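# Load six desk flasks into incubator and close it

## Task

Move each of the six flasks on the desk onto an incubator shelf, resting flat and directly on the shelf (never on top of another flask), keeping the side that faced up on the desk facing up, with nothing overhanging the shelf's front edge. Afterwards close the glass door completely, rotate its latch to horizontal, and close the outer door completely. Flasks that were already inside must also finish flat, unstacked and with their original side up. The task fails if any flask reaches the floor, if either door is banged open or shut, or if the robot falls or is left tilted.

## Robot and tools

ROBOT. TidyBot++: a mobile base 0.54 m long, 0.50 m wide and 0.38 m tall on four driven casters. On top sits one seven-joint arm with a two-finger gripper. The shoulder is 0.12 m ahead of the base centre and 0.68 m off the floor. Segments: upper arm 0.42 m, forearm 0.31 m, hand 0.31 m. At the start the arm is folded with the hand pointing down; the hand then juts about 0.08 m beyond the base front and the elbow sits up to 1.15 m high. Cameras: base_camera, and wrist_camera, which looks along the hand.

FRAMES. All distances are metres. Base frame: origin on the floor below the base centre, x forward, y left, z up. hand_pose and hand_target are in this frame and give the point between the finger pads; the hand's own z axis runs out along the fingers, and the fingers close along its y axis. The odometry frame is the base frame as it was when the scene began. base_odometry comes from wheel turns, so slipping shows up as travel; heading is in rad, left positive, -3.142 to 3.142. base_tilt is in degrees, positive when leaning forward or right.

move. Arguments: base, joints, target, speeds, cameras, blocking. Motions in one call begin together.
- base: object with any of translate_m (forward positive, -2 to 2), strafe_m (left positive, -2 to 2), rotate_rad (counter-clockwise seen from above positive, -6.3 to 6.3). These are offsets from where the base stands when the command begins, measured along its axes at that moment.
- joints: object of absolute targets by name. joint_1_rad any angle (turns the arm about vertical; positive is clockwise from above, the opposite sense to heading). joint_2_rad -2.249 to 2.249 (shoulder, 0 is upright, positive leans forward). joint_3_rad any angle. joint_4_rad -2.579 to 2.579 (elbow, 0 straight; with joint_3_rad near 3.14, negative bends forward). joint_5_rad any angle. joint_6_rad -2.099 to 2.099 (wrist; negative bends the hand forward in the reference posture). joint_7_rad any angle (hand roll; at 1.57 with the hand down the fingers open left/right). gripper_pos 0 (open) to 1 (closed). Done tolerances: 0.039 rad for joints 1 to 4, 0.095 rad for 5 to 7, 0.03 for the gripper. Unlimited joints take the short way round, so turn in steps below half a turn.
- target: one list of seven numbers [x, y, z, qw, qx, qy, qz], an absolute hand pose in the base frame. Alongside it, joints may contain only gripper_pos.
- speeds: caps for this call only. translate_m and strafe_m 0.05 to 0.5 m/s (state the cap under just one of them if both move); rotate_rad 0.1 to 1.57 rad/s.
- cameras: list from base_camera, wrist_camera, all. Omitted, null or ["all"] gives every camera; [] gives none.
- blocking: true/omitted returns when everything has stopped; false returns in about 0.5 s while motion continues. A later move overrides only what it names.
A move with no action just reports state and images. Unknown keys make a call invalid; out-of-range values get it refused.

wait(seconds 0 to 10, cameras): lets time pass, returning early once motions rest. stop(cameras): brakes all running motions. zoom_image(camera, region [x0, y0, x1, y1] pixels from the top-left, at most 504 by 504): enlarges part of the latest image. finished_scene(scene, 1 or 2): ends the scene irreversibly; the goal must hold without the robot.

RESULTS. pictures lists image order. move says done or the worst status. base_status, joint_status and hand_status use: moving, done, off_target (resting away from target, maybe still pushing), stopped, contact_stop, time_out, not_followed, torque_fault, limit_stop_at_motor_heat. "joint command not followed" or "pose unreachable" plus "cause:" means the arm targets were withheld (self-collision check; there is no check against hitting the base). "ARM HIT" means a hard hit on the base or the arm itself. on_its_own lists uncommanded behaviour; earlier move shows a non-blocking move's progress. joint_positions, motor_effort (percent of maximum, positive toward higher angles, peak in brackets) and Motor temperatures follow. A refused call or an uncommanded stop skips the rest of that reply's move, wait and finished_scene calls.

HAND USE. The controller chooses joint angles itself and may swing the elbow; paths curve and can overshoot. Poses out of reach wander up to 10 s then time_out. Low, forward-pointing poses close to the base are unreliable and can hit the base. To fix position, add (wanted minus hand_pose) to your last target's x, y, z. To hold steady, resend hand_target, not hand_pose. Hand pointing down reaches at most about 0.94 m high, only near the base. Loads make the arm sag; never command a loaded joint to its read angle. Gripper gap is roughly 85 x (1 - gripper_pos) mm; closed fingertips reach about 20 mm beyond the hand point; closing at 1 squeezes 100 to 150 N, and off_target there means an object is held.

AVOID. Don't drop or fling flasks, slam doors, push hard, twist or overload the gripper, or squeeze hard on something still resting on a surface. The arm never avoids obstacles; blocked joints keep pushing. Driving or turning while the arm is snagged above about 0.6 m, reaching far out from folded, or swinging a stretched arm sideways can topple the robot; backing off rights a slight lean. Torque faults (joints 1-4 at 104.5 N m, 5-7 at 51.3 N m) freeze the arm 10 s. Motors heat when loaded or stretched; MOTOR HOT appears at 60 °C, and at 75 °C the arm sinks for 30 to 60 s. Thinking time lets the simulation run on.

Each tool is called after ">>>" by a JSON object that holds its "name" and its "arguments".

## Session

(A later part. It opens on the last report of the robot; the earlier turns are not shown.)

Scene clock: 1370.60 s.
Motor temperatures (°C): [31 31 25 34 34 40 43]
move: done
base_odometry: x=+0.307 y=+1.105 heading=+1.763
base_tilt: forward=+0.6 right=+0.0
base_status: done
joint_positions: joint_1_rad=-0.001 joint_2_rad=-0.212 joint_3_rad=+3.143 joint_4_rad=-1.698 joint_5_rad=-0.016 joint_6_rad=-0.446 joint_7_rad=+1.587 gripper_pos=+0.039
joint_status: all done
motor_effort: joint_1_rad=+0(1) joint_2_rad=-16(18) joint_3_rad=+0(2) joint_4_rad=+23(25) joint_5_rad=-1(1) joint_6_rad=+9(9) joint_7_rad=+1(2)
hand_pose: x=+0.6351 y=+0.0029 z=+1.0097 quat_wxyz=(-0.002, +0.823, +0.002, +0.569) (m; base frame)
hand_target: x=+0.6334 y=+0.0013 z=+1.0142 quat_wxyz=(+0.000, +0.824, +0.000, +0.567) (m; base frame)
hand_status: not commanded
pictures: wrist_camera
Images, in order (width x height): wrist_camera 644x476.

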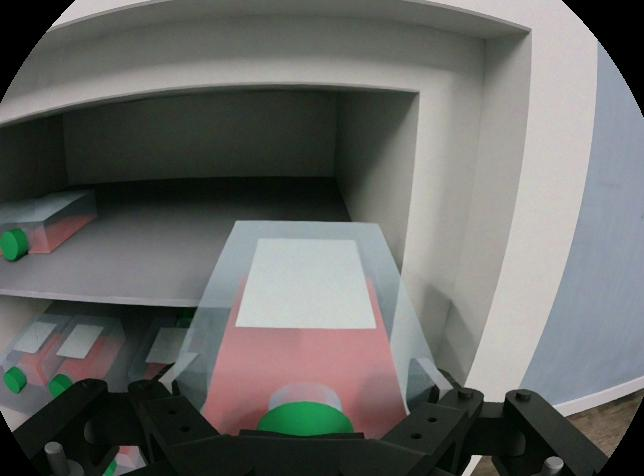

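>>> {"name": "move", "arguments": {"base": {"strafe_m": 0.032}, "joints": {"joint_2_rad": -0.213, "joint_4_rad": -1.71, "joint_6_rad": -0.44}, "cameras": []}}

>>> {"name": "move", "arguments": {"base": {"translate_m": 0.1}, "speeds": {"translate_m": 0.1}, "cameras": ["wrist_camera"]}}

Scene clock: 1377.17 s.
Motor temperatures (°C): [31 31 25 34 34 40 43]
move: done
base_odometry: x=+0.276 y=+1.099 heading=+1.763
base_tilt: forward=+0.6 right=+0.0
base_status: done
joint_positions: joint_1_rad=-0.001 joint_2_rad=-0.212 joint_3_rad=+3.143 joint_4_rad=-1.716 joint_5_rad=-0.016 joint_6_rad=-0.445 joint_7_rad=+1.587 gripper_pos=+0.039
joint_status: all done
motor_effort: joint_1_rad=+0(2) joint_2_rad=-16(18) joint_3_rad=+0(2) joint_4_rad=+23(24) joint_5_rad=-1(1) joint_6_rad=+8(9) joint_7_rad=+1(2)
hand_pose: x=+0.6335 y=+0.0033 z=+0.9986 quat_wxyz=(-0.003, +0.828, +0.002, +0.561) (m; base frame)
hand_target: x=+0.6342 y=+0.0013 z=+1.0048 quat_wxyz=(+0.000, +0.824, +0.000, +0.567) (m; base frame)
hand_status: not commanded
pictures: none
No camera images: "cameras" was empty.

Scene clock: 1378.77 s.
Motor temperatures (°C): [31 31 25 34 34 40 43]
move: done
base_odometry: x=+0.257 y=+1.197 heading=+1.763
base_tilt: forward=+0.6 right=+0.0
base_status: done
joint_positions: joint_1_rad=-0.001 joint_2_rad=-0.212 joint_3_rad=+3.143 joint_4_rad=-1.717 joint_5_rad=-0.016 joint_6_rad=-0.445 joint_7_rad=+1.587 gripper_pos=+0.039
joint_status: not commanded
motor_effort: joint_1_rad=+0(1) joint_2_rad=-16(18) joint_3_rad=+0(1) joint_4_rad=+23(24) joint_5_rad=-1(1) joint_6_rad=+9(9) joint_7_rad=+1(2)
hand_pose: x=+0.6333 y=+0.0033 z=+0.9988 quat_wxyz=(-0.003, +0.828, +0.002, +0.561) (m; base frame)
hand_target: x=+0.6342 y=+0.0013 z=+1.0048 quat_wxyz=(+0.000, +0.824, +0.000, +0.567) (m; base frame)
hand_status: not commanded
pictures: wrist_camera
Images, in order (width x height): wrist_camera 644x476.

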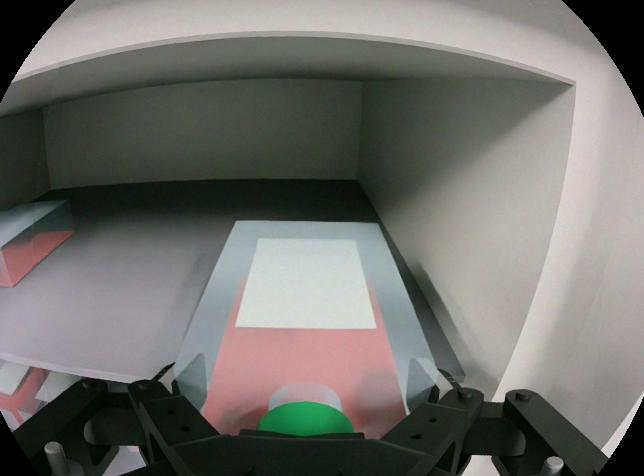

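>>> {"name": "move", "arguments": {"base": {"translate_m": 0.1}, "speeds": {"translate_m": 0.08}, "cameras": ["wrist_camera"]}}

>>> {"name": "move", "arguments": {"joints": {"joint_2_rad": -0.213, "joint_4_rad": -1.763, "joint_6_rad": -0.388}, "cameras": ["wrist_camera"]}}

Scene clock: 1385.17 s.
Motor temperatures (°C): [31 31 25 34 33 40 43]
move: done
base_odometry: x=+0.237 y=+1.295 heading=+1.763
base_tilt: forward=+0.6 right=+0.0
base_status: done
joint_positions: joint_1_rad=-0.001 joint_2_rad=-0.213 joint_3_rad=+3.143 joint_4_rad=-1.717 joint_5_rad=-0.016 joint_6_rad=-0.445 joint_7_rad=+1.587 gripper_pos=+0.039
joint_status: not commanded
motor_effort: joint_1_rad=+0(1) joint_2_rad=-16(18) joint_3_rad=+0(2) joint_4_rad=+22(23) joint_5_rad=-1(1) joint_6_rad=+8(9) joint_7_rad=+1(2)
hand_pose: x=+0.6330 y=+0.0033 z=+0.9992 quat_wxyz=(-0.003, +0.827, +0.002, +0.562) (m; base frame)
hand_target: x=+0.6342 y=+0.0013 z=+1.0048 quat_wxyz=(+0.000, +0.824, +0.000, +0.567) (m; base frame)
hand_status: not commanded
pictures: wrist_camera
Images, in order (width x height): wrist_camera 644x476.

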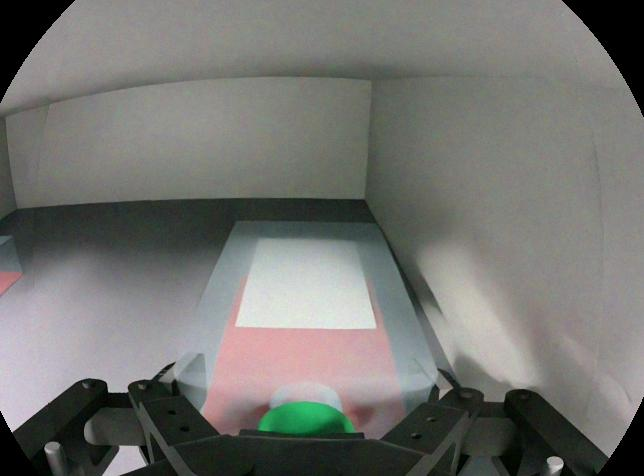

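Scene clock: 1385.90 s.
Motor temperatures (°C): [31 31 25 34 33 40 43]
move: done
base_odometry: x=+0.237 y=+1.295 heading=+1.763
base_tilt: forward=+0.6 right=+0.0
base_status: not commanded
joint_positions: joint_1_rad=-0.001 joint_2_rad=-0.213 joint_3_rad=+3.143 joint_4_rad=-1.760 joint_5_rad=-0.016 joint_6_rad=-0.416 joint_7_rad=+1.587 gripper_pos=+0.039
joint_status: all done
motor_effort: joint_1_rad=+0(0) joint_2_rad=-15(17) joint_3_rad=+0(1) joint_4_rad=+21(23) joint_5_rad=-1(1) joint_6_rad=+7(9) joint_7_rad=+2(2)
hand_pose: x=+0.6319 y=+0.0031 z=+0.9817 quat_wxyz=(-0.002, +0.831, +0.002, +0.556) (m; base frame)
hand_target: x=+0.6349 y=+0.0013 z=+0.9878 quat_wxyz=(+0.000, +0.824, +0.000, +0.566) (m; base frame)
hand_status: not commanded
pictures: wrist_camera
Images, in order (width x height): wrist_camera 644x476.

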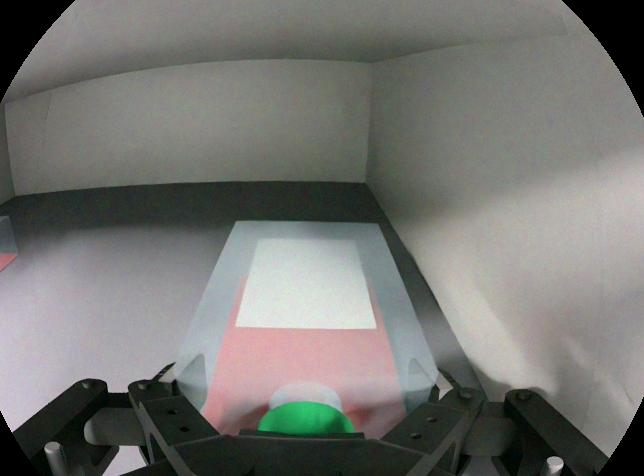

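>>> {"name": "move", "arguments": {"base": {"translate_m": 0.02}, "speeds": {"translate_m": 0.08}, "joints": {"joint_2_rad": -0.213, "joint_4_rad": -1.796, "joint_6_rad": -0.355}, "cameras": []}}

>>> {"name": "move", "arguments": {"joints": {"joint_2_rad": -0.213, "joint_4_rad": -1.826, "joint_6_rad": -0.325}, "cameras": ["wrist_camera"]}}

Scene clock: 1391.53 s.
Motor temperatures (°C): [31 31 25 34 33 40 43]
move: done
base_odometry: x=+0.233 y=+1.315 heading=+1.763
base_tilt: forward=+0.5 right=+0.0
base_status: done
joint_positions: joint_1_rad=-0.001 joint_2_rad=-0.223 joint_3_rad=+3.143 joint_4_rad=-1.784 joint_5_rad=-0.016 joint_6_rad=-0.382 joint_7_rad=+1.587 gripper_pos=+0.039
joint_status: all done
motor_effort: joint_1_rad=+0(1) joint_2_rad=-13(15) joint_3_rad=+1(1) joint_4_rad=+19(22) joint_5_rad=-1(1) joint_6_rad=+5(8) joint_7_rad=+1(2)
hand_pose: x=+0.6304 y=+0.0030 z=+0.9819 quat_wxyz=(-0.002, +0.826, +0.002, +0.564) (m; base frame)
hand_target: x=+0.6349 y=+0.0013 z=+0.9775 quat_wxyz=(+0.000, +0.824, +0.000, +0.566) (m; base frame)
hand_status: not commanded
pictures: none
No camera images: "cameras" was empty.

Scene clock: 1392.17 s.
Motor temperatures (°C): [31 31 25 34 33 40 43]
move: done
base_odometry: x=+0.233 y=+1.315 heading=+1.763
base_tilt: forward=+0.6 right=+0.0
base_status: not commanded
joint_positions: joint_1_rad=-0.001 joint_2_rad=-0.228 joint_3_rad=+3.143 joint_4_rad=-1.804 joint_5_rad=-0.016 joint_6_rad=-0.348 joint_7_rad=+1.587 gripper_pos=+0.039
joint_status: all done
motor_effort: joint_1_rad=+2(2) joint_2_rad=-10(13) joint_3_rad=+1(3) joint_4_rad=+18(20) joint_5_rad=+0(1) joint_6_rad=+6(6) joint_7_rad=+2(2)
hand_pose: x=+0.6302 y=+0.0028 z=+0.9822 quat_wxyz=(-0.002, +0.820, +0.002, +0.572) (m; base frame)
hand_target: x=+0.6347 y=+0.0013 z=+0.9680 quat_wxyz=(+0.000, +0.824, +0.000, +0.566) (m; base frame)
hand_status: not commanded
pictures: wrist_camera
Images, in order (width x height): wrist_camera 644x476.

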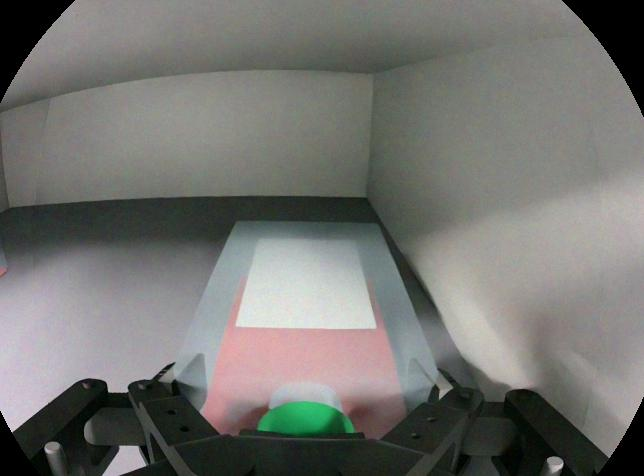

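>>> {"name": "move", "arguments": {"joints": {"joint_2_rad": -0.213, "joint_4_rad": -1.8, "joint_6_rad": -0.415}, "cameras": ["wrist_camera"]}}

Scene clock: 1396.53 s.
Motor temperatures (°C): [31 31 25 34 33 40 43]
move: done
base_odometry: x=+0.233 y=+1.315 heading=+1.763
base_tilt: forward=+0.6 right=+0.0
base_status: not commanded
joint_positions: joint_1_rad=-0.001 joint_2_rad=-0.228 joint_3_rad=+3.143 joint_4_rad=-1.788 joint_5_rad=-0.016 joint_6_rad=-0.384 joint_7_rad=+1.587 gripper_pos=+0.039
joint_status: all done
motor_effort: joint_1_rad=+0(2) joint_2_rad=-11(13) joint_3_rad=+0(2) joint_4_rad=+18(19) joint_5_rad=+0(1) joint_6_rad=+5(6) joint_7_rad=+1(2)
hand_pose: x=+0.6281 y=+0.0030 z=+0.9818 quat_wxyz=(-0.002, +0.826, +0.002, +0.564) (m; base frame)
hand_target: x=+0.6272 y=+0.0013 z=+0.9579 quat_wxyz=(+0.000, +0.842, +0.000, +0.539) (m; base frame)
hand_status: not commanded
pictures: wrist_camera
Images, in order (width x height): wrist_camera 644x476.

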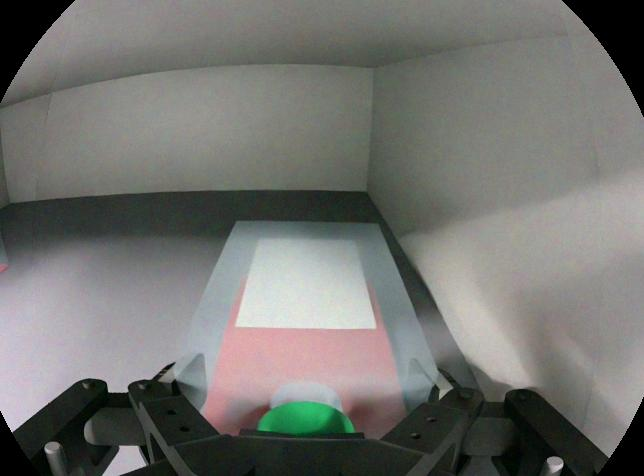

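>>> {"name": "move", "arguments": {"joints": {"joint_2_rad": -0.213, "joint_4_rad": -1.775, "joint_6_rad": -0.395}, "cameras": []}}

>>> {"name": "move", "arguments": {"joints": {"gripper_pos": 0.0}, "cameras": ["wrist_camera"]}}

>>> {"name": "move", "arguments": {"base": {"translate_m": -0.14}, "speeds": {"translate_m": 0.06}, "cameras": ["wrist_camera"]}}

Scene clock: 1402.40 s.
Motor temperatures (°C): [31 31 25 34 33 40 43]
move: done
base_odometry: x=+0.233 y=+1.315 heading=+1.763
base_tilt: forward=+0.6 right=+0.0
base_status: not commanded
joint_positions: joint_1_rad=-0.001 joint_2_rad=-0.227 joint_3_rad=+3.143 joint_4_rad=-1.786 joint_5_rad=-0.016 joint_6_rad=-0.384 joint_7_rad=+1.587 gripper_pos=+0.039
joint_status: all done
motor_effort: joint_1_rad=+0(1) joint_2_rad=-13(15) joint_3_rad=+0(1) joint_4_rad=+20(22) joint_5_rad=-1(1) joint_6_rad=+7(8) joint_7_rad=+1(2)
hand_pose: x=+0.6285 y=+0.0030 z=+0.9820 quat_wxyz=(-0.002, +0.826, +0.002, +0.564) (m; base frame)
hand_target: x=+0.6328 y=+0.0013 z=+0.9786 quat_wxyz=(+0.000, +0.830, +0.000, +0.558) (m; base frame)
hand_status: not commanded
pictures: none
No camera images: "cameras" was empty.

Scene clock: 1403.13 s.
Motor temperatures (°C): [31 31 25 34 33 40 43]
move: done
base_odometry: x=+0.233 y=+1.315 heading=+1.763
base_tilt: forward=+0.6 right=+0.0
base_status: not commanded
joint_positions: joint_1_rad=-0.001 joint_2_rad=-0.224 joint_3_rad=+3.143 joint_4_rad=-1.786 joint_5_rad=-0.016 joint_6_rad=-0.384 joint_7_rad=+1.587 gripper_pos=+0.000
joint_status: all done
motor_effort: joint_1_rad=+0(1) joint_2_rad=-15(15) joint_3_rad=-1(2) joint_4_rad=+22(23) joint_5_rad=-1(1) joint_6_rad=+7(8) joint_7_rad=+1(2)
hand_pose: x=+0.6294 y=+0.0030 z=+0.9809 quat_wxyz=(-0.002, +0.827, +0.002, +0.563) (m; base frame)
hand_target: x=+0.6328 y=+0.0013 z=+0.9786 quat_wxyz=(+0.000, +0.830, +0.000, +0.558) (m; base frame)
hand_status: not commanded
pictures: wrist_camera
Images, in order (width x height): wrist_camera 644x476.

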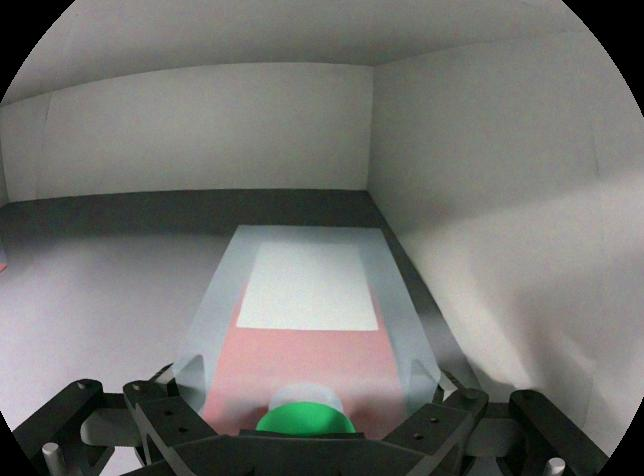

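Scene clock: 1406.00 s.
Motor temperatures (°C): [31 31 25 34 33 40 43]
move: done
base_odometry: x=+0.260 y=+1.177 heading=+1.763
base_tilt: forward=+0.6 right=+0.0
base_status: done
joint_positions: joint_1_rad=-0.001 joint_2_rad=-0.222 joint_3_rad=+3.143 joint_4_rad=-1.784 joint_5_rad=-0.016 joint_6_rad=-0.384 joint_7_rad=+1.587 gripper_pos=+0.000
joint_status: not commanded
motor_effort: joint_1_rad=+0(1) joint_2_rad=-15(17) joint_3_rad=+1(2) joint_4_rad=+22(22) joint_5_rad=-1(1) joint_6_rad=+7(8) joint_7_rad=+1(2)
hand_pose: x=+0.6303 y=+0.0030 z=+0.9804 quat_wxyz=(-0.002, +0.827, +0.002, +0.562) (m; base frame)
hand_target: x=+0.6328 y=+0.0013 z=+0.9786 quat_wxyz=(+0.000, +0.830, +0.000, +0.558) (m; base frame)
hand_status: not commanded
pictures: wrist_camera
Images, in order (width x height): wrist_camera 644x476.

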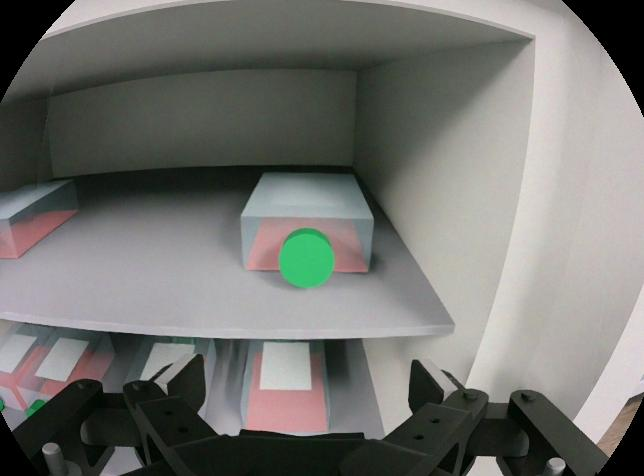

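>>> {"name": "move", "arguments": {"base": {"translate_m": -0.35}, "speeds": {"translate_m": 0.25}, "cameras": []}}

>>> {"name": "move", "arguments": {"base": {"translate_m": -0.75}, "joints": {"joint_1_rad": 0.0, "joint_3_rad": 3.1416, "joint_2_rad": -0.215, "joint_4_rad": -1.866, "joint_6_rad": -0.306}, "cameras": []}}

>>> {"name": "move", "arguments": {"base": {"rotate_rad": 1.571}, "cameras": []}}

>>> {"name": "move", "arguments": {"base": {"translate_m": 1.3, "strafe_m": 0.625}, "joints": {"gripper_pos": 1.0}, "cameras": ["wrist_camera"]}}

Scene clock: 1427.90 s.
Motor temperatures (°C): [31 30 25 34 33 40 43]
move: done
base_odometry: x=+0.327 y=+0.833 heading=+1.763
base_tilt: forward=+0.5 right=+0.1
base_status: done
joint_positions: joint_1_rad=-0.001 joint_2_rad=-0.220 joint_3_rad=+3.143 joint_4_rad=-1.784 joint_5_rad=-0.016 joint_6_rad=-0.384 joint_7_rad=+1.587 gripper_pos=+0.000
joint_status: not commanded
motor_effort: joint_1_rad=+0(1) joint_2_rad=-14(18) joint_3_rad=+0(1) joint_4_rad=+22(23) joint_5_rad=-1(1) joint_6_rad=+7(8) joint_7_rad=+1(2)
hand_pose: x=+0.6308 y=+0.0030 z=+0.9796 quat_wxyz=(-0.002, +0.827, +0.002, +0.562) (m; base frame)
hand_target: x=+0.6328 y=+0.0013 z=+0.9786 quat_wxyz=(+0.000, +0.830, +0.000, +0.558) (m; base frame)
hand_status: not commanded
pictures: none
No camera images: "cameras" was empty.

Scene clock: 1430.77 s.
Motor temperatures (°C): [31 30 25 34 33 40 43]
move: done
base_odometry: x=+0.470 y=+0.097 heading=+1.763
base_tilt: forward=+0.5 right=+0.1
base_status: done
joint_positions: joint_1_rad=-0.001 joint_2_rad=-0.221 joint_3_rad=+3.143 joint_4_rad=-1.867 joint_5_rad=-0.016 joint_6_rad=-0.341 joint_7_rad=+1.587 gripper_pos=+0.000
joint_status: all done
motor_effort: joint_1_rad=+0(1) joint_2_rad=-15(19) joint_3_rad=-1(1) joint_4_rad=+22(24) joint_5_rad=-1(1) joint_6_rad=+7(8) joint_7_rad=+1(2)
hand_pose: x=+0.6249 y=+0.0028 z=+0.9432 quat_wxyz=(-0.002, +0.838, +0.001, +0.546) (m; base frame)
hand_target: x=+0.6309 y=+0.0014 z=+0.9504 quat_wxyz=(+0.000, +0.830, +0.000, +0.558) (m; base frame)
hand_status: not commanded
pictures: none
No camera images: "cameras" was empty.

Scene clock: 1433.10 s.
Motor temperatures (°C): [31 30 25 34 33 40 43]
move: done
base_odometry: x=+0.470 y=+0.097 heading=-2.950
base_tilt: forward=+0.6 right=+0.0
base_status: done
joint_positions: joint_1_rad=-0.004 joint_2_rad=-0.220 joint_3_rad=+3.142 joint_4_rad=-1.867 joint_5_rad=-0.016 joint_6_rad=-0.341 joint_7_rad=+1.587 gripper_pos=+0.000
joint_status: not commanded
motor_effort: joint_1_rad=+0(2) joint_2_rad=-15(17) joint_3_rad=+0(3) joint_4_rad=+22(22) joint_5_rad=-1(2) joint_6_rad=+8(8) joint_7_rad=+1(2)
hand_pose: x=+0.6252 y=+0.0045 z=+0.9425 quat_wxyz=(-0.003, +0.838, +0.003, +0.545) (m; base frame)
hand_target: x=+0.6309 y=+0.0014 z=+0.9504 quat_wxyz=(+0.000, +0.830, +0.000, +0.558) (m; base frame)
hand_status: not commanded
pictures: none
No camera images: "cameras" was empty.

Scene clock: 1436.87 s.
Motor temperatures (°C): [31 30 25 34 33 40 43]
move: done
base_odometry: x=-0.687 y=-0.765 heading=-2.949
base_tilt: forward=+0.6 right=+0.0
base_status: done
joint_positions: joint_1_rad=-0.004 joint_2_rad=-0.217 joint_3_rad=+3.142 joint_4_rad=-1.867 joint_5_rad=-0.016 joint_6_rad=-0.341 joint_7_rad=+1.587 gripper_pos=+0.999
joint_status: all done
motor_effort: joint_1_rad=+0(1) joint_2_rad=-14(18) joint_3_rad=+0(2) joint_4_rad=+22(23) joint_5_rad=-1(1) joint_6_rad=+8(8) joint_7_rad=+1(2)
hand_pose: x=+0.6259 y=+0.0045 z=+0.9410 quat_wxyz=(-0.003, +0.839, +0.003, +0.544) (m; base frame)
hand_target: x=+0.6309 y=+0.0014 z=+0.9504 quat_wxyz=(+0.000, +0.830, +0.000, +0.558) (m; base frame)
hand_status: not commanded
pictures: wrist_camera
Images, in order (width x height): wrist_camera 644x476.

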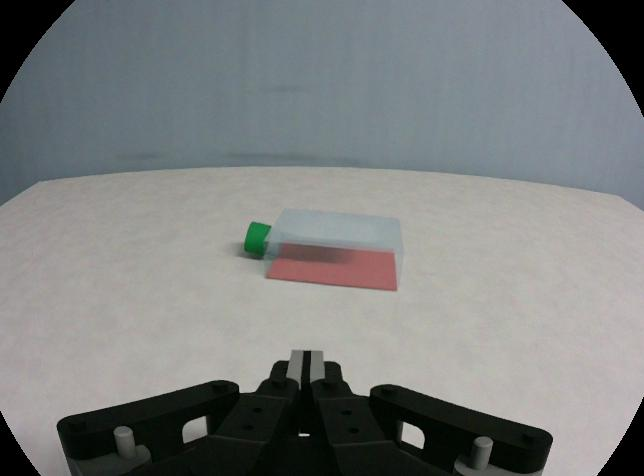

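>>> {"name": "move", "arguments": {"base": {"translate_m": 0.09, "strafe_m": 0.02}, "speeds": {"translate_m": 0.1}, "joints": {"joint_2_rad": -0.188, "joint_4_rad": -2.045, "joint_6_rad": -0.09}, "cameras": ["wrist_camera"]}}

>>> {"name": "move", "arguments": {"base": {"translate_m": 0.09}, "speeds": {"translate_m": 0.06}, "cameras": ["wrist_camera"]}}

Scene clock: 1443.47 s.
Motor temperatures (°C): [31 30 25 34 33 40 43]
move: done
base_odometry: x=-0.772 y=-0.802 heading=-2.949
base_tilt: forward=+0.6 right=+0.0
base_status: done
joint_positions: joint_1_rad=-0.004 joint_2_rad=-0.193 joint_3_rad=+3.142 joint_4_rad=-2.041 joint_5_rad=-0.016 joint_6_rad=-0.132 joint_7_rad=+1.587 gripper_pos=+0.999
joint_status: all done
motor_effort: joint_1_rad=+0(1) joint_2_rad=-15(17) joint_3_rad=-1(1) joint_4_rad=+21(23) joint_5_rad=-1(1) joint_6_rad=+8(8) joint_7_rad=+1(2)
hand_pose: x=+0.6262 y=+0.0035 z=+0.8852 quat_wxyz=(-0.002, +0.836, +0.002, +0.549) (m; base frame)
hand_target: x=+0.6315 y=+0.0014 z=+0.8920 quat_wxyz=(+0.000, +0.827, +0.000, +0.562) (m; base frame)
hand_status: not commanded
pictures: wrist_camera
Images, in order (width x height): wrist_camera 644x476.

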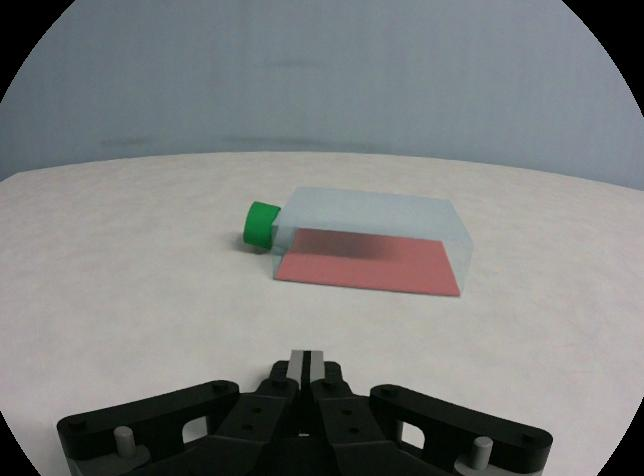

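Scene clock: 1445.50 s.
Motor temperatures (°C): [31 30 25 34 33 40 43]
move: done
base_odometry: x=-0.860 y=-0.819 heading=-2.949
base_tilt: forward=+0.6 right=+0.0
base_status: done
joint_positions: joint_1_rad=-0.004 joint_2_rad=-0.193 joint_3_rad=+3.142 joint_4_rad=-2.042 joint_5_rad=-0.016 joint_6_rad=-0.130 joint_7_rad=+1.587 gripper_pos=+0.999
joint_status: not commanded
motor_effort: joint_1_rad=+0(1) joint_2_rad=-15(17) joint_3_rad=+0(1) joint_4_rad=+21(22) joint_5_rad=-1(1) joint_6_rad=+8(8) joint_7_rad=+1(2)
hand_pose: x=+0.6264 y=+0.0035 z=+0.8849 quat_wxyz=(-0.002, +0.836, +0.002, +0.549) (m; base frame)
hand_target: x=+0.6315 y=+0.0014 z=+0.8920 quat_wxyz=(+0.000, +0.827, +0.000, +0.562) (m; base frame)
hand_status: not commanded
pictures: wrist_camera
Images, in order (width x height): wrist_camera 644x476.

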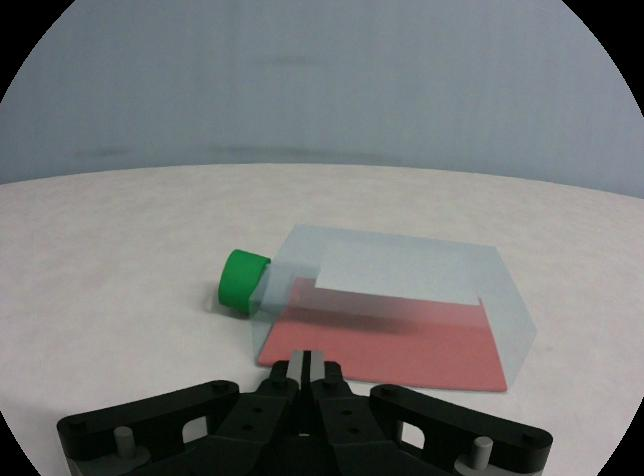

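>>> {"name": "move", "arguments": {"base": {"translate_m": 0.06, "strafe_m": 0.008}, "speeds": {"translate_m": 0.06}, "cameras": ["wrist_camera"]}}

>>> {"name": "move", "arguments": {"base": {"translate_m": 0.04, "strafe_m": 0.01}, "speeds": {"translate_m": 0.06}, "cameras": ["wrist_camera"]}}

Scene clock: 1450.37 s.
Motor temperatures (°C): [31 30 25 34 33 40 43]
move: done
base_odometry: x=-0.918 y=-0.838 heading=-2.949
base_tilt: forward=+0.5 right=+0.0
base_status: done
joint_positions: joint_1_rad=-0.004 joint_2_rad=-0.193 joint_3_rad=+3.142 joint_4_rad=-2.042 joint_5_rad=-0.016 joint_6_rad=-0.129 joint_7_rad=+1.587 gripper_pos=+0.999
joint_status: not commanded
motor_effort: joint_1_rad=+0(1) joint_2_rad=-15(17) joint_3_rad=+0(2) joint_4_rad=+21(22) joint_5_rad=-1(1) joint_6_rad=+7(8) joint_7_rad=+1(2)
hand_pose: x=+0.6264 y=+0.0035 z=+0.8847 quat_wxyz=(-0.002, +0.836, +0.002, +0.549) (m; base frame)
hand_target: x=+0.6315 y=+0.0014 z=+0.8920 quat_wxyz=(+0.000, +0.827, +0.000, +0.562) (m; base frame)
hand_status: not commanded
pictures: wrist_camera
Images, in order (width x height): wrist_camera 644x476.

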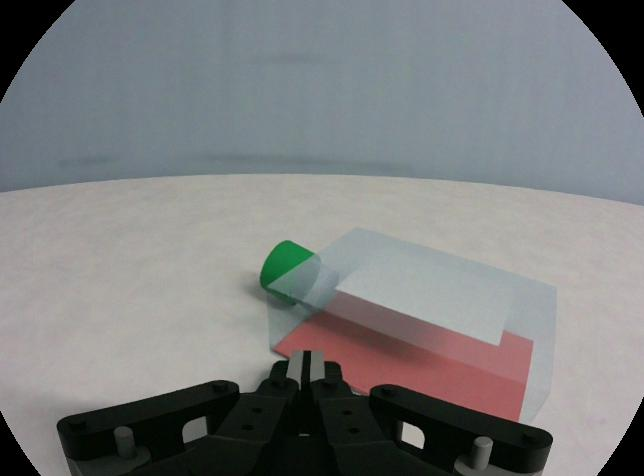

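Scene clock: 1451.57 s.
Motor temperatures (°C): [31 30 25 34 33 40 43]
move: done
base_odometry: x=-0.955 y=-0.856 heading=-2.949
base_tilt: forward=+0.5 right=+0.0
base_status: done
joint_positions: joint_1_rad=-0.004 joint_2_rad=-0.193 joint_3_rad=+3.142 joint_4_rad=-2.043 joint_5_rad=-0.016 joint_6_rad=-0.128 joint_7_rad=+1.587 gripper_pos=+0.999
joint_status: not commanded
motor_effort: joint_1_rad=+0(1) joint_2_rad=-14(18) joint_3_rad=+0(1) joint_4_rad=+21(22) joint_5_rad=-1(1) joint_6_rad=+8(8) joint_7_rad=+1(2)
hand_pose: x=+0.6264 y=+0.0035 z=+0.8848 quat_wxyz=(-0.002, +0.836, +0.002, +0.549) (m; base frame)
hand_target: x=+0.6315 y=+0.0014 z=+0.8920 quat_wxyz=(+0.000, +0.827, +0.000, +0.562) (m; base frame)
hand_status: not commanded
pictures: wrist_camera
Images, in order (width x height): wrist_camera 644x476.

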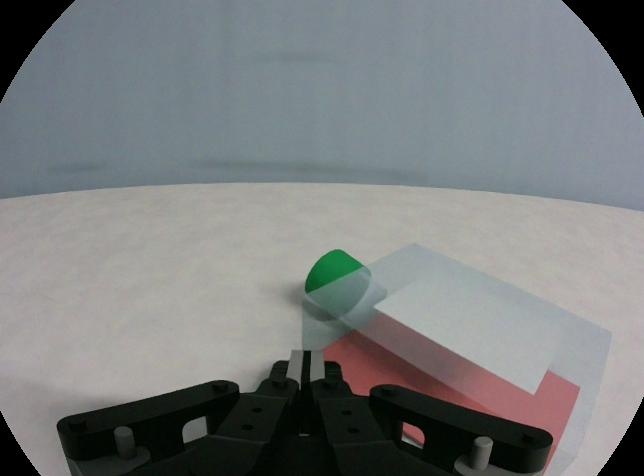

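>>> {"name": "move", "arguments": {"base": {"translate_m": 0.04, "strafe_m": -0.012}, "speeds": {"translate_m": 0.06}, "cameras": ["wrist_camera"]}}

>>> {"name": "move", "arguments": {"base": {"translate_m": -0.3}, "speeds": {"translate_m": 0.2}, "cameras": ["wrist_camera"]}}

Scene clock: 1456.77 s.
Motor temperatures (°C): [31 30 25 34 33 40 43]
move: done
base_odometry: x=-0.997 y=-0.852 heading=-2.949
base_tilt: forward=+0.6 right=+0.0
base_status: done
joint_positions: joint_1_rad=-0.004 joint_2_rad=-0.193 joint_3_rad=+3.142 joint_4_rad=-2.043 joint_5_rad=-0.016 joint_6_rad=-0.128 joint_7_rad=+1.587 gripper_pos=+0.999
joint_status: not commanded
motor_effort: joint_1_rad=+0(1) joint_2_rad=-15(17) joint_3_rad=+0(2) joint_4_rad=+21(22) joint_5_rad=-1(1) joint_6_rad=+8(8) joint_7_rad=+1(2)
hand_pose: x=+0.6264 y=+0.0035 z=+0.8847 quat_wxyz=(-0.002, +0.835, +0.002, +0.549) (m; base frame)
hand_target: x=+0.6315 y=+0.0014 z=+0.8920 quat_wxyz=(+0.000, +0.827, +0.000, +0.562) (m; base frame)
hand_status: not commanded
pictures: wrist_camera
Images, in order (width x height): wrist_camera 644x476.

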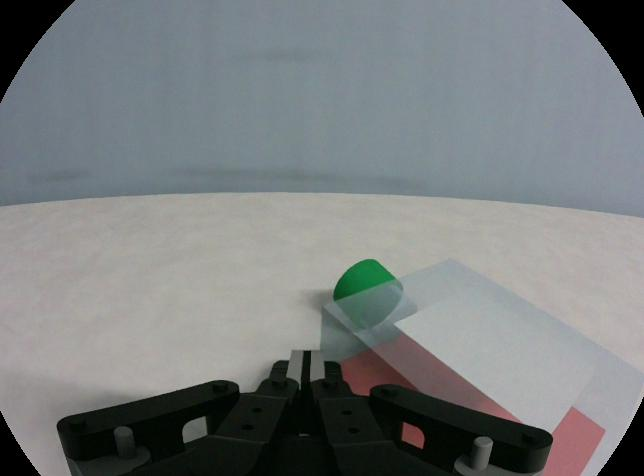

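Scene clock: 1459.03 s.
Motor temperatures (°C): [31 30 25 34 33 40 43]
move: done
base_odometry: x=-0.702 y=-0.794 heading=-2.949
base_tilt: forward=+0.5 right=+0.0
base_status: done
joint_positions: joint_1_rad=-0.004 joint_2_rad=-0.195 joint_3_rad=+3.142 joint_4_rad=-2.044 joint_5_rad=-0.016 joint_6_rad=-0.125 joint_7_rad=+1.587 gripper_pos=+0.999
joint_status: not commanded
motor_effort: joint_1_rad=+0(1) joint_2_rad=-15(17) joint_3_rad=+0(2) joint_4_rad=+21(22) joint_5_rad=-1(1) joint_6_rad=+8(8) joint_7_rad=+1(2)
hand_pose: x=+0.6262 y=+0.0035 z=+0.8862 quat_wxyz=(-0.002, +0.834, +0.002, +0.551) (m; base frame)
hand_target: x=+0.6315 y=+0.0014 z=+0.8920 quat_wxyz=(+0.000, +0.827, +0.000, +0.562) (m; base frame)
hand_status: not commanded
pictures: wrist_camera
Images, in order (width x height): wrist_camera 644x476.

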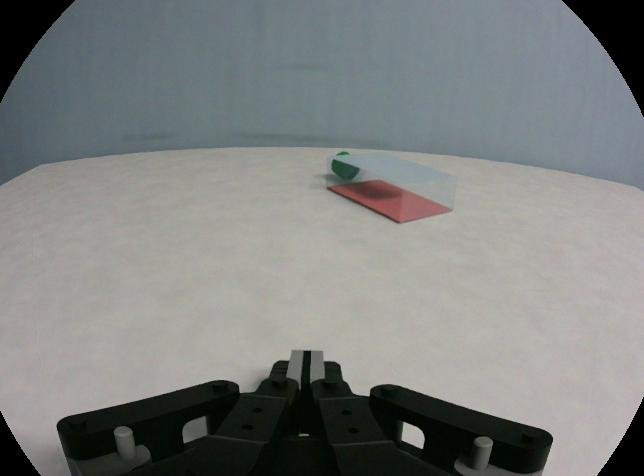

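>>> {"name": "move", "arguments": {"base": {"rotate_rad": 0.5}, "joints": {"joint_1_rad": 0.0, "joint_2_rad": -0.215, "joint_4_rad": -1.866, "joint_6_rad": -0.306, "gripper_pos": 0.0}, "cameras": []}}

>>> {"name": "move", "arguments": {"base": {"translate_m": -0.302, "strafe_m": -0.553}, "cameras": []}}

>>> {"name": "move", "arguments": {"joints": {"joint_2_rad": 0.21, "joint_4_rad": -1.493, "joint_6_rad": -0.258}, "cameras": ["wrist_camera"]}}

Scene clock: 1470.53 s.
Motor temperatures (°C): [31 30 25 34 33 40 43]
move: done
base_odometry: x=-0.702 y=-0.794 heading=-2.449
base_tilt: forward=+0.6 right=+0.0
base_status: done
joint_positions: joint_1_rad=-0.005 joint_2_rad=-0.212 joint_3_rad=+3.141 joint_4_rad=-1.883 joint_5_rad=-0.016 joint_6_rad=-0.251 joint_7_rad=+1.587 gripper_pos=+0.000
joint_status: all done
motor_effort: joint_1_rad=+0(2) joint_2_rad=-15(17) joint_3_rad=+0(3) joint_4_rad=+22(23) joint_5_rad=-1(1) joint_6_rad=+7(9) joint_7_rad=+1(2)
hand_pose: x=+0.6356 y=+0.0057 z=+0.9549 quat_wxyz=(-0.003, +0.820, +0.004, +0.573) (m; base frame)
hand_target: x=+0.6309 y=+0.0014 z=+0.9504 quat_wxyz=(+0.000, +0.830, +0.000, +0.558) (m; base frame)
hand_status: not commanded
pictures: none
No camera images: "cameras" was empty.

Scene clock: 1473.17 s.
Motor temperatures (°C): [31 30 25 34 33 40 43]
move: done
base_odometry: x=-0.823 y=-0.176 heading=-2.449
base_tilt: forward=+0.6 right=+0.0
base_status: done
joint_positions: joint_1_rad=-0.005 joint_2_rad=-0.215 joint_3_rad=+3.141 joint_4_rad=-1.883 joint_5_rad=-0.016 joint_6_rad=-0.253 joint_7_rad=+1.587 gripper_pos=+0.000
joint_status: not commanded
motor_effort: joint_1_rad=+0(2) joint_2_rad=-15(18) joint_3_rad=+0(3) joint_4_rad=+22(22) joint_5_rad=-1(1) joint_6_rad=+7(8) joint_7_rad=+1(2)
hand_pose: x=+0.6346 y=+0.0056 z=+0.9557 quat_wxyz=(-0.003, +0.819, +0.004, +0.573) (m; base frame)
hand_target: x=+0.6309 y=+0.0014 z=+0.9504 quat_wxyz=(+0.000, +0.830, +0.000, +0.558) (m; base frame)
hand_status: not commanded
pictures: none
No camera images: "cameras" was empty.

Scene clock: 1474.77 s.
Motor temperatures (°C): [31 30 25 34 33 40 43]
move: done
base_odometry: x=-0.823 y=-0.176 heading=-2.449
base_tilt: forward=+0.6 right=+0.0
base_status: not commanded
joint_positions: joint_1_rad=-0.005 joint_2_rad=+0.202 joint_3_rad=+3.141 joint_4_rad=-1.517 joint_5_rad=-0.016 joint_6_rad=-0.253 joint_7_rad=+1.587 gripper_pos=+0.000
joint_status: all done
motor_effort: joint_1_rad=+0(1) joint_2_rad=-31(33) joint_3_rad=-1(1) joint_4_rad=+21(23) joint_5_rad=-1(1) joint_6_rad=+8(9) joint_7_rad=+1(2)
hand_pose: x=+0.8009 y=+0.0065 z=+0.9263 quat_wxyz=(-0.003, +0.834, +0.004, +0.552) (m; base frame)
hand_target: x=+0.8062 y=+0.0014 z=+0.9335 quat_wxyz=(+0.000, +0.831, +0.000, +0.557) (m; base frame)
hand_status: not commanded
pictures: wrist_camera
Images, in order (width x height): wrist_camera 644x476.

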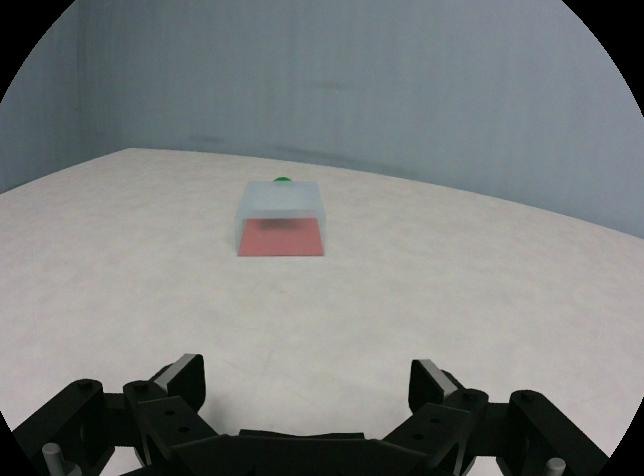

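>>> {"name": "move", "arguments": {"base": {"rotate_rad": 0.05, "strafe_m": -0.023}, "cameras": []}}

>>> {"name": "move", "arguments": {"base": {"translate_m": 0.12}, "speeds": {"translate_m": 0.12}, "joints": {"joint_2_rad": 0.227, "joint_4_rad": -1.65, "joint_6_rad": -0.062}, "cameras": ["wrist_camera"]}}

Scene clock: 1479.33 s.
Motor temperatures (°C): [31 30 25 34 33 40 43]
move: done
base_odometry: x=-0.837 y=-0.158 heading=-2.399
base_tilt: forward=+0.6 right=+0.0
base_status: done
joint_positions: joint_1_rad=-0.004 joint_2_rad=+0.202 joint_3_rad=+3.141 joint_4_rad=-1.515 joint_5_rad=-0.016 joint_6_rad=-0.253 joint_7_rad=+1.587 gripper_pos=+0.000
joint_status: not commanded
motor_effort: joint_1_rad=+1(3) joint_2_rad=-31(32) joint_3_rad=-1(2) joint_4_rad=+22(22) joint_5_rad=-1(1) joint_6_rad=+7(8) joint_7_rad=+1(2)
hand_pose: x=+0.8011 y=+0.0060 z=+0.9272 quat_wxyz=(-0.003, +0.833, +0.003, +0.553) (m; base frame)
hand_target: x=+0.8062 y=+0.0014 z=+0.9335 quat_wxyz=(+0.000, +0.831, +0.000, +0.557) (m; base frame)
hand_status: not commanded
pictures: none
No camera images: "cameras" was empty.

Scene clock: 1480.90 s.
Motor temperatures (°C): [31 30 25 34 33 40 43]
move: done
base_odometry: x=-0.926 y=-0.239 heading=-2.399
base_tilt: forward=+0.6 right=+0.0
base_status: done
joint_positions: joint_1_rad=-0.004 joint_2_rad=+0.217 joint_3_rad=+3.141 joint_4_rad=-1.648 joint_5_rad=-0.016 joint_6_rad=-0.100 joint_7_rad=+1.587 gripper_pos=+0.000
joint_status: all done
motor_effort: joint_1_rad=+0(1) joint_2_rad=-30(33) joint_3_rad=+0(1) joint_4_rad=+21(23) joint_5_rad=-1(1) joint_6_rad=+7(9) joint_7_rad=+1(2)
hand_pose: x=+0.7978 y=+0.0052 z=+0.8821 quat_wxyz=(-0.002, +0.832, +0.002, +0.555) (m; base frame)
hand_target: x=+0.8038 y=+0.0014 z=+0.8850 quat_wxyz=(+0.000, +0.825, +0.000, +0.566) (m; base frame)
hand_status: not commanded
pictures: wrist_camera
Images, in order (width x height): wrist_camera 644x476.

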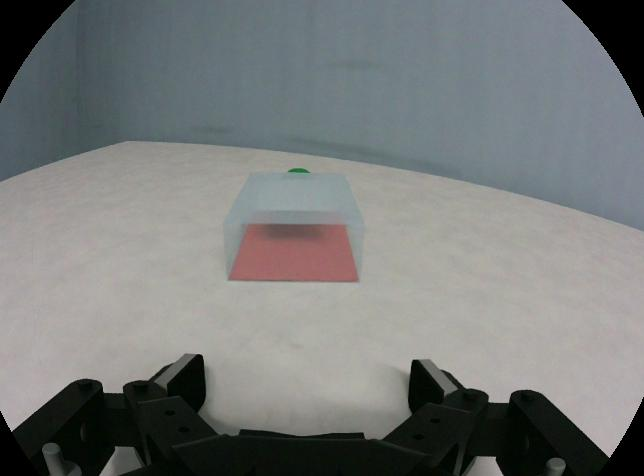

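>>> {"name": "move", "arguments": {"base": {"translate_m": 0.05, "strafe_m": 0.0085}, "speeds": {"translate_m": 0.08}, "cameras": ["wrist_camera"]}}

Scene clock: 1484.87 s.
Motor temperatures (°C): [31 30 25 34 33 40 43]
move: done
base_odometry: x=-0.957 y=-0.279 heading=-2.399
base_tilt: forward=+0.6 right=+0.0
base_status: done
joint_positions: joint_1_rad=-0.004 joint_2_rad=+0.217 joint_3_rad=+3.141 joint_4_rad=-1.649 joint_5_rad=-0.016 joint_6_rad=-0.097 joint_7_rad=+1.587 gripper_pos=+0.000
joint_status: not commanded
motor_effort: joint_1_rad=+0(2) joint_2_rad=-31(33) joint_3_rad=-1(2) joint_4_rad=+21(22) joint_5_rad=-1(1) joint_6_rad=+7(8) joint_7_rad=+1(2)
hand_pose: x=+0.7979 y=+0.0050 z=+0.8822 quat_wxyz=(-0.002, +0.831, +0.002, +0.556) (m; base frame)
hand_target: x=+0.8038 y=+0.0014 z=+0.8850 quat_wxyz=(+0.000, +0.825, +0.000, +0.566) (m; base frame)
hand_status: not commanded
pictures: wrist_camera
Images, in order (width x height): wrist_camera 644x476.

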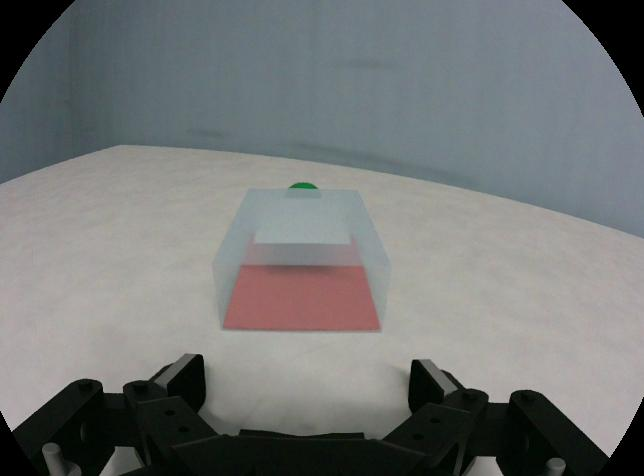

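>>> {"name": "move", "arguments": {"base": {"translate_m": 0.027, "strafe_m": 0.003}, "speeds": {"translate_m": 0.06}, "cameras": ["wrist_camera"]}}

Scene clock: 1488.13 s.
Motor temperatures (°C): [31 30 25 34 33 40 43]
move: done
base_odometry: x=-0.975 y=-0.299 heading=-2.399
base_tilt: forward=+0.6 right=+0.0
base_status: done
joint_positions: joint_1_rad=-0.004 joint_2_rad=+0.217 joint_3_rad=+3.141 joint_4_rad=-1.650 joint_5_rad=-0.016 joint_6_rad=-0.097 joint_7_rad=+1.587 gripper_pos=+0.000
joint_status: not commanded
motor_effort: joint_1_rad=+0(2) joint_2_rad=-31(34) joint_3_rad=-1(2) joint_4_rad=+21(21) joint_5_rad=-1(1) joint_6_rad=+8(8) joint_7_rad=+1(2)
hand_pose: x=+0.7979 y=+0.0048 z=+0.8822 quat_wxyz=(-0.002, +0.831, +0.002, +0.556) (m; base frame)
hand_target: x=+0.8038 y=+0.0014 z=+0.8850 quat_wxyz=(+0.000, +0.825, +0.000, +0.566) (m; base frame)
hand_status: not commanded
pictures: wrist_camera
Images, in order (width x height): wrist_camera 644x476.

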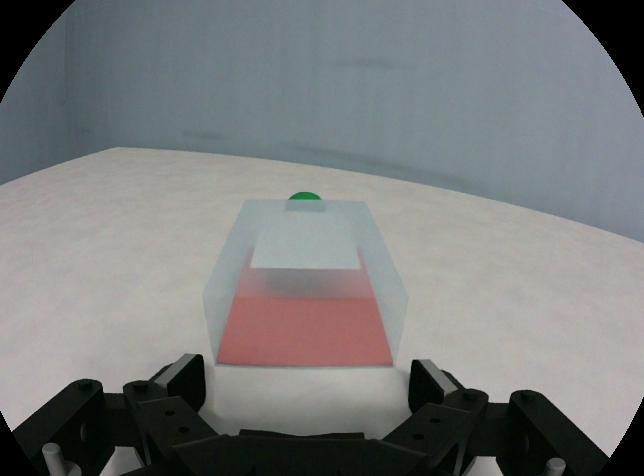

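>>> {"name": "move", "arguments": {"base": {"translate_m": 0.018, "strafe_m": 0.002}, "speeds": {"translate_m": 0.06}, "cameras": ["wrist_camera"]}}

Scene clock: 1490.83 s.
Motor temperatures (°C): [31 30 25 34 33 40 43]
move: done
base_odometry: x=-0.987 y=-0.313 heading=-2.399
base_tilt: forward=+0.5 right=+0.0
base_status: done
joint_positions: joint_1_rad=-0.004 joint_2_rad=+0.217 joint_3_rad=+3.141 joint_4_rad=-1.650 joint_5_rad=-0.016 joint_6_rad=-0.096 joint_7_rad=+1.587 gripper_pos=+0.000
joint_status: not commanded
motor_effort: joint_1_rad=+0(1) joint_2_rad=-31(32) joint_3_rad=-1(2) joint_4_rad=+21(22) joint_5_rad=-1(1) joint_6_rad=+8(8) joint_7_rad=+1(2)
hand_pose: x=+0.7979 y=+0.0048 z=+0.8823 quat_wxyz=(-0.002, +0.831, +0.002, +0.556) (m; base frame)
hand_target: x=+0.8038 y=+0.0014 z=+0.8850 quat_wxyz=(+0.000, +0.825, +0.000, +0.566) (m; base frame)
hand_status: not commanded
pictures: wrist_camera
Images, in order (width x height): wrist_camera 644x476.

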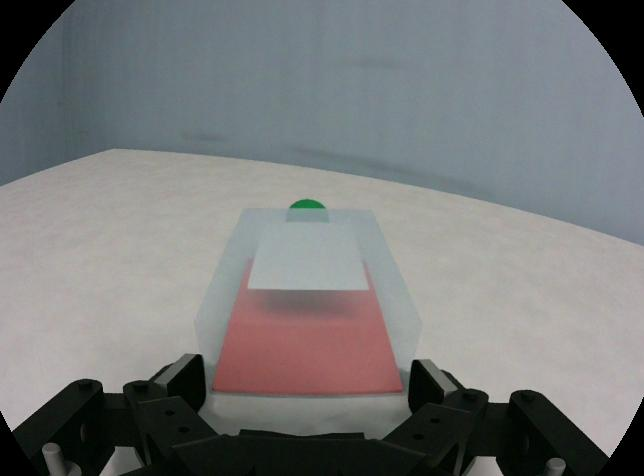

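>>> {"name": "move", "arguments": {"base": {"translate_m": 0.025}, "speeds": {"translate_m": 0.06}, "cameras": ["wrist_camera"]}}

>>> {"name": "move", "arguments": {"base": {"translate_m": 0.025}, "speeds": {"translate_m": 0.06}, "cameras": ["wrist_camera"]}}

>>> {"name": "move", "arguments": {"joints": {"gripper_pos": 0.3}, "cameras": []}}

>>> {"name": "move", "arguments": {"joints": {"joint_2_rad": 0.206, "joint_4_rad": -1.493, "joint_6_rad": -0.258}, "cameras": ["wrist_camera"]}}

Scene clock: 1495.87 s.
Motor temperatures (°C): [31 30 25 34 33 40 43]
move: done
base_odometry: x=-1.005 y=-0.330 heading=-2.399
base_tilt: forward=+0.6 right=+0.0
base_status: done
joint_positions: joint_1_rad=-0.004 joint_2_rad=+0.216 joint_3_rad=+3.141 joint_4_rad=-1.650 joint_5_rad=-0.016 joint_6_rad=-0.095 joint_7_rad=+1.587 gripper_pos=+0.000
joint_status: not commanded
motor_effort: joint_1_rad=+0(1) joint_2_rad=-31(33) joint_3_rad=-1(2) joint_4_rad=+21(22) joint_5_rad=-1(1) joint_6_rad=+8(8) joint_7_rad=+1(2)
hand_pose: x=+0.7978 y=+0.0048 z=+0.8825 quat_wxyz=(-0.002, +0.831, +0.002, +0.556) (m; base frame)
hand_target: x=+0.8038 y=+0.0014 z=+0.8850 quat_wxyz=(+0.000, +0.825, +0.000, +0.566) (m; base frame)
hand_status: not commanded
pictures: wrist_camera
Images, in order (width x height): wrist_camera 644x476.

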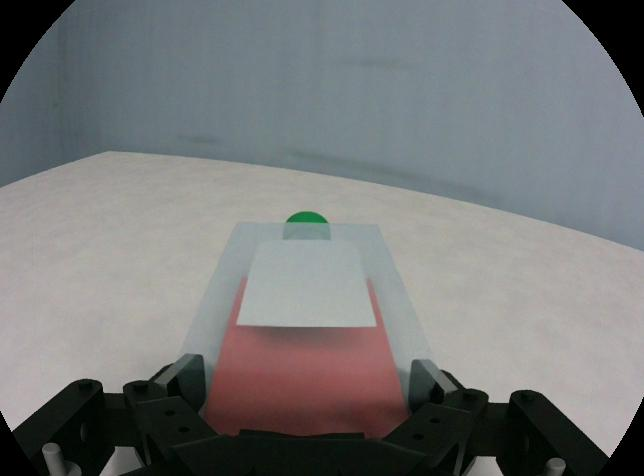

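Scene clock: 1496.77 s.
Motor temperatures (°C): [31 30 25 34 33 40 43]
move: done
base_odometry: x=-1.024 y=-0.347 heading=-2.399
base_tilt: forward=+0.6 right=+0.0
base_status: done
joint_positions: joint_1_rad=-0.004 joint_2_rad=+0.216 joint_3_rad=+3.141 joint_4_rad=-1.650 joint_5_rad=-0.016 joint_6_rad=-0.095 joint_7_rad=+1.587 gripper_pos=+0.000
joint_status: not commanded
motor_effort: joint_1_rad=-1(1) joint_2_rad=-31(33) joint_3_rad=-1(1) joint_4_rad=+21(22) joint_5_rad=-1(1) joint_6_rad=+7(8) joint_7_rad=+2(2)
hand_pose: x=+0.7978 y=+0.0048 z=+0.8825 quat_wxyz=(-0.002, +0.831, +0.002, +0.556) (m; base frame)
hand_target: x=+0.8038 y=+0.0014 z=+0.8850 quat_wxyz=(+0.000, +0.825, +0.000, +0.566) (m; base frame)
hand_status: not commanded
pictures: wrist_camera
Images, in order (width x height): wrist_camera 644x476.

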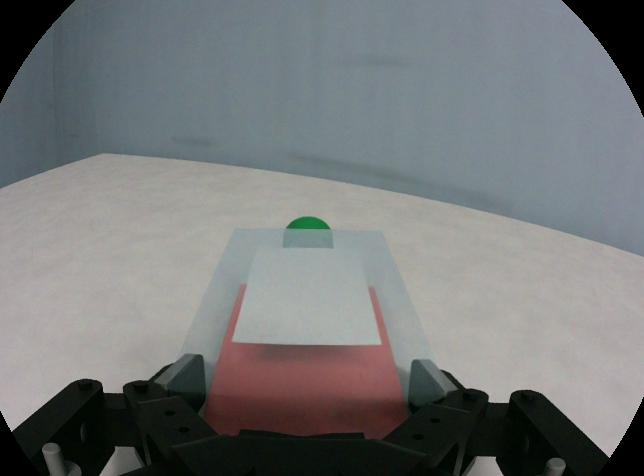

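Scene clock: 1497.47 s.
Motor temperatures (°C): [31 30 25 34 33 40 43]
move: off_target
base_odometry: x=-1.024 y=-0.347 heading=-2.399
base_tilt: forward=+0.6 right=+0.0
base_status: not commanded
joint_positions: joint_1_rad=-0.004 joint_2_rad=+0.216 joint_3_rad=+3.141 joint_4_rad=-1.650 joint_5_rad=-0.016 joint_6_rad=-0.094 joint_7_rad=+1.587 gripper_pos=+0.033
joint_status: gripper_pos off_target (ended at +0.033, target +0.300)
motor_effort: joint_1_rad=+0(1) joint_2_rad=-30(31) joint_3_rad=+0(1) joint_4_rad=+21(22) joint_5_rad=-1(2) joint_6_rad=+7(8) joint_7_rad=+1(2)
hand_pose: x=+0.7978 y=+0.0048 z=+0.8828 quat_wxyz=(-0.002, +0.831, +0.002, +0.557) (m; base frame)
hand_target: x=+0.8038 y=+0.0014 z=+0.8850 quat_wxyz=(+0.000, +0.825, +0.000, +0.566) (m; base frame)
hand_status: not commanded
pictures: none
No camera images: "cameras" was empty.

Scene clock: 1498.80 s.
Motor temperatures (°C): [31 31 25 34 33 40 43]
move: done
base_odometry: x=-1.024 y=-0.347 heading=-2.399
base_tilt: forward=+0.6 right=+0.0
base_status: not commanded
joint_positions: joint_1_rad=-0.004 joint_2_rad=+0.203 joint_3_rad=+3.141 joint_4_rad=-1.514 joint_5_rad=-0.016 joint_6_rad=-0.207 joint_7_rad=+1.587 gripper_pos=+0.033
joint_status: all done
motor_effort: joint_1_rad=+0(1) joint_2_rad=-31(33) joint_3_rad=+0(1) joint_4_rad=+22(23) joint_5_rad=-1(1) joint_6_rad=+8(9) joint_7_rad=+1(2)
hand_pose: x=+0.8069 y=+0.0054 z=+0.9401 quat_wxyz=(-0.003, +0.821, +0.003, +0.572) (m; base frame)
hand_target: x=+0.8052 y=+0.0014 z=+0.9362 quat_wxyz=(+0.000, +0.830, +0.000, +0.558) (m; base frame)
hand_status: not commanded
pictures: wrist_camera
Images, in order (width x height): wrist_camera 644x476.

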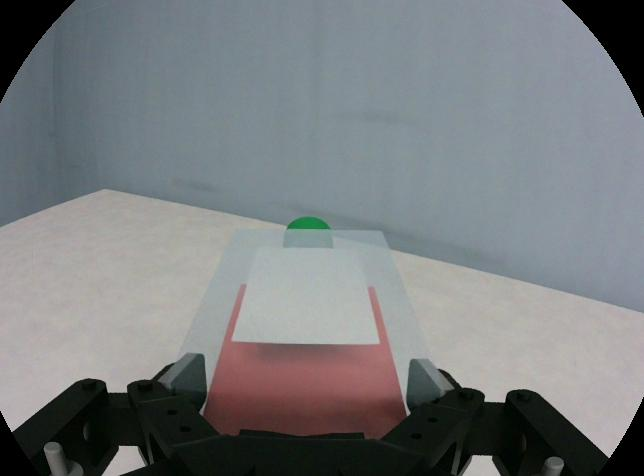

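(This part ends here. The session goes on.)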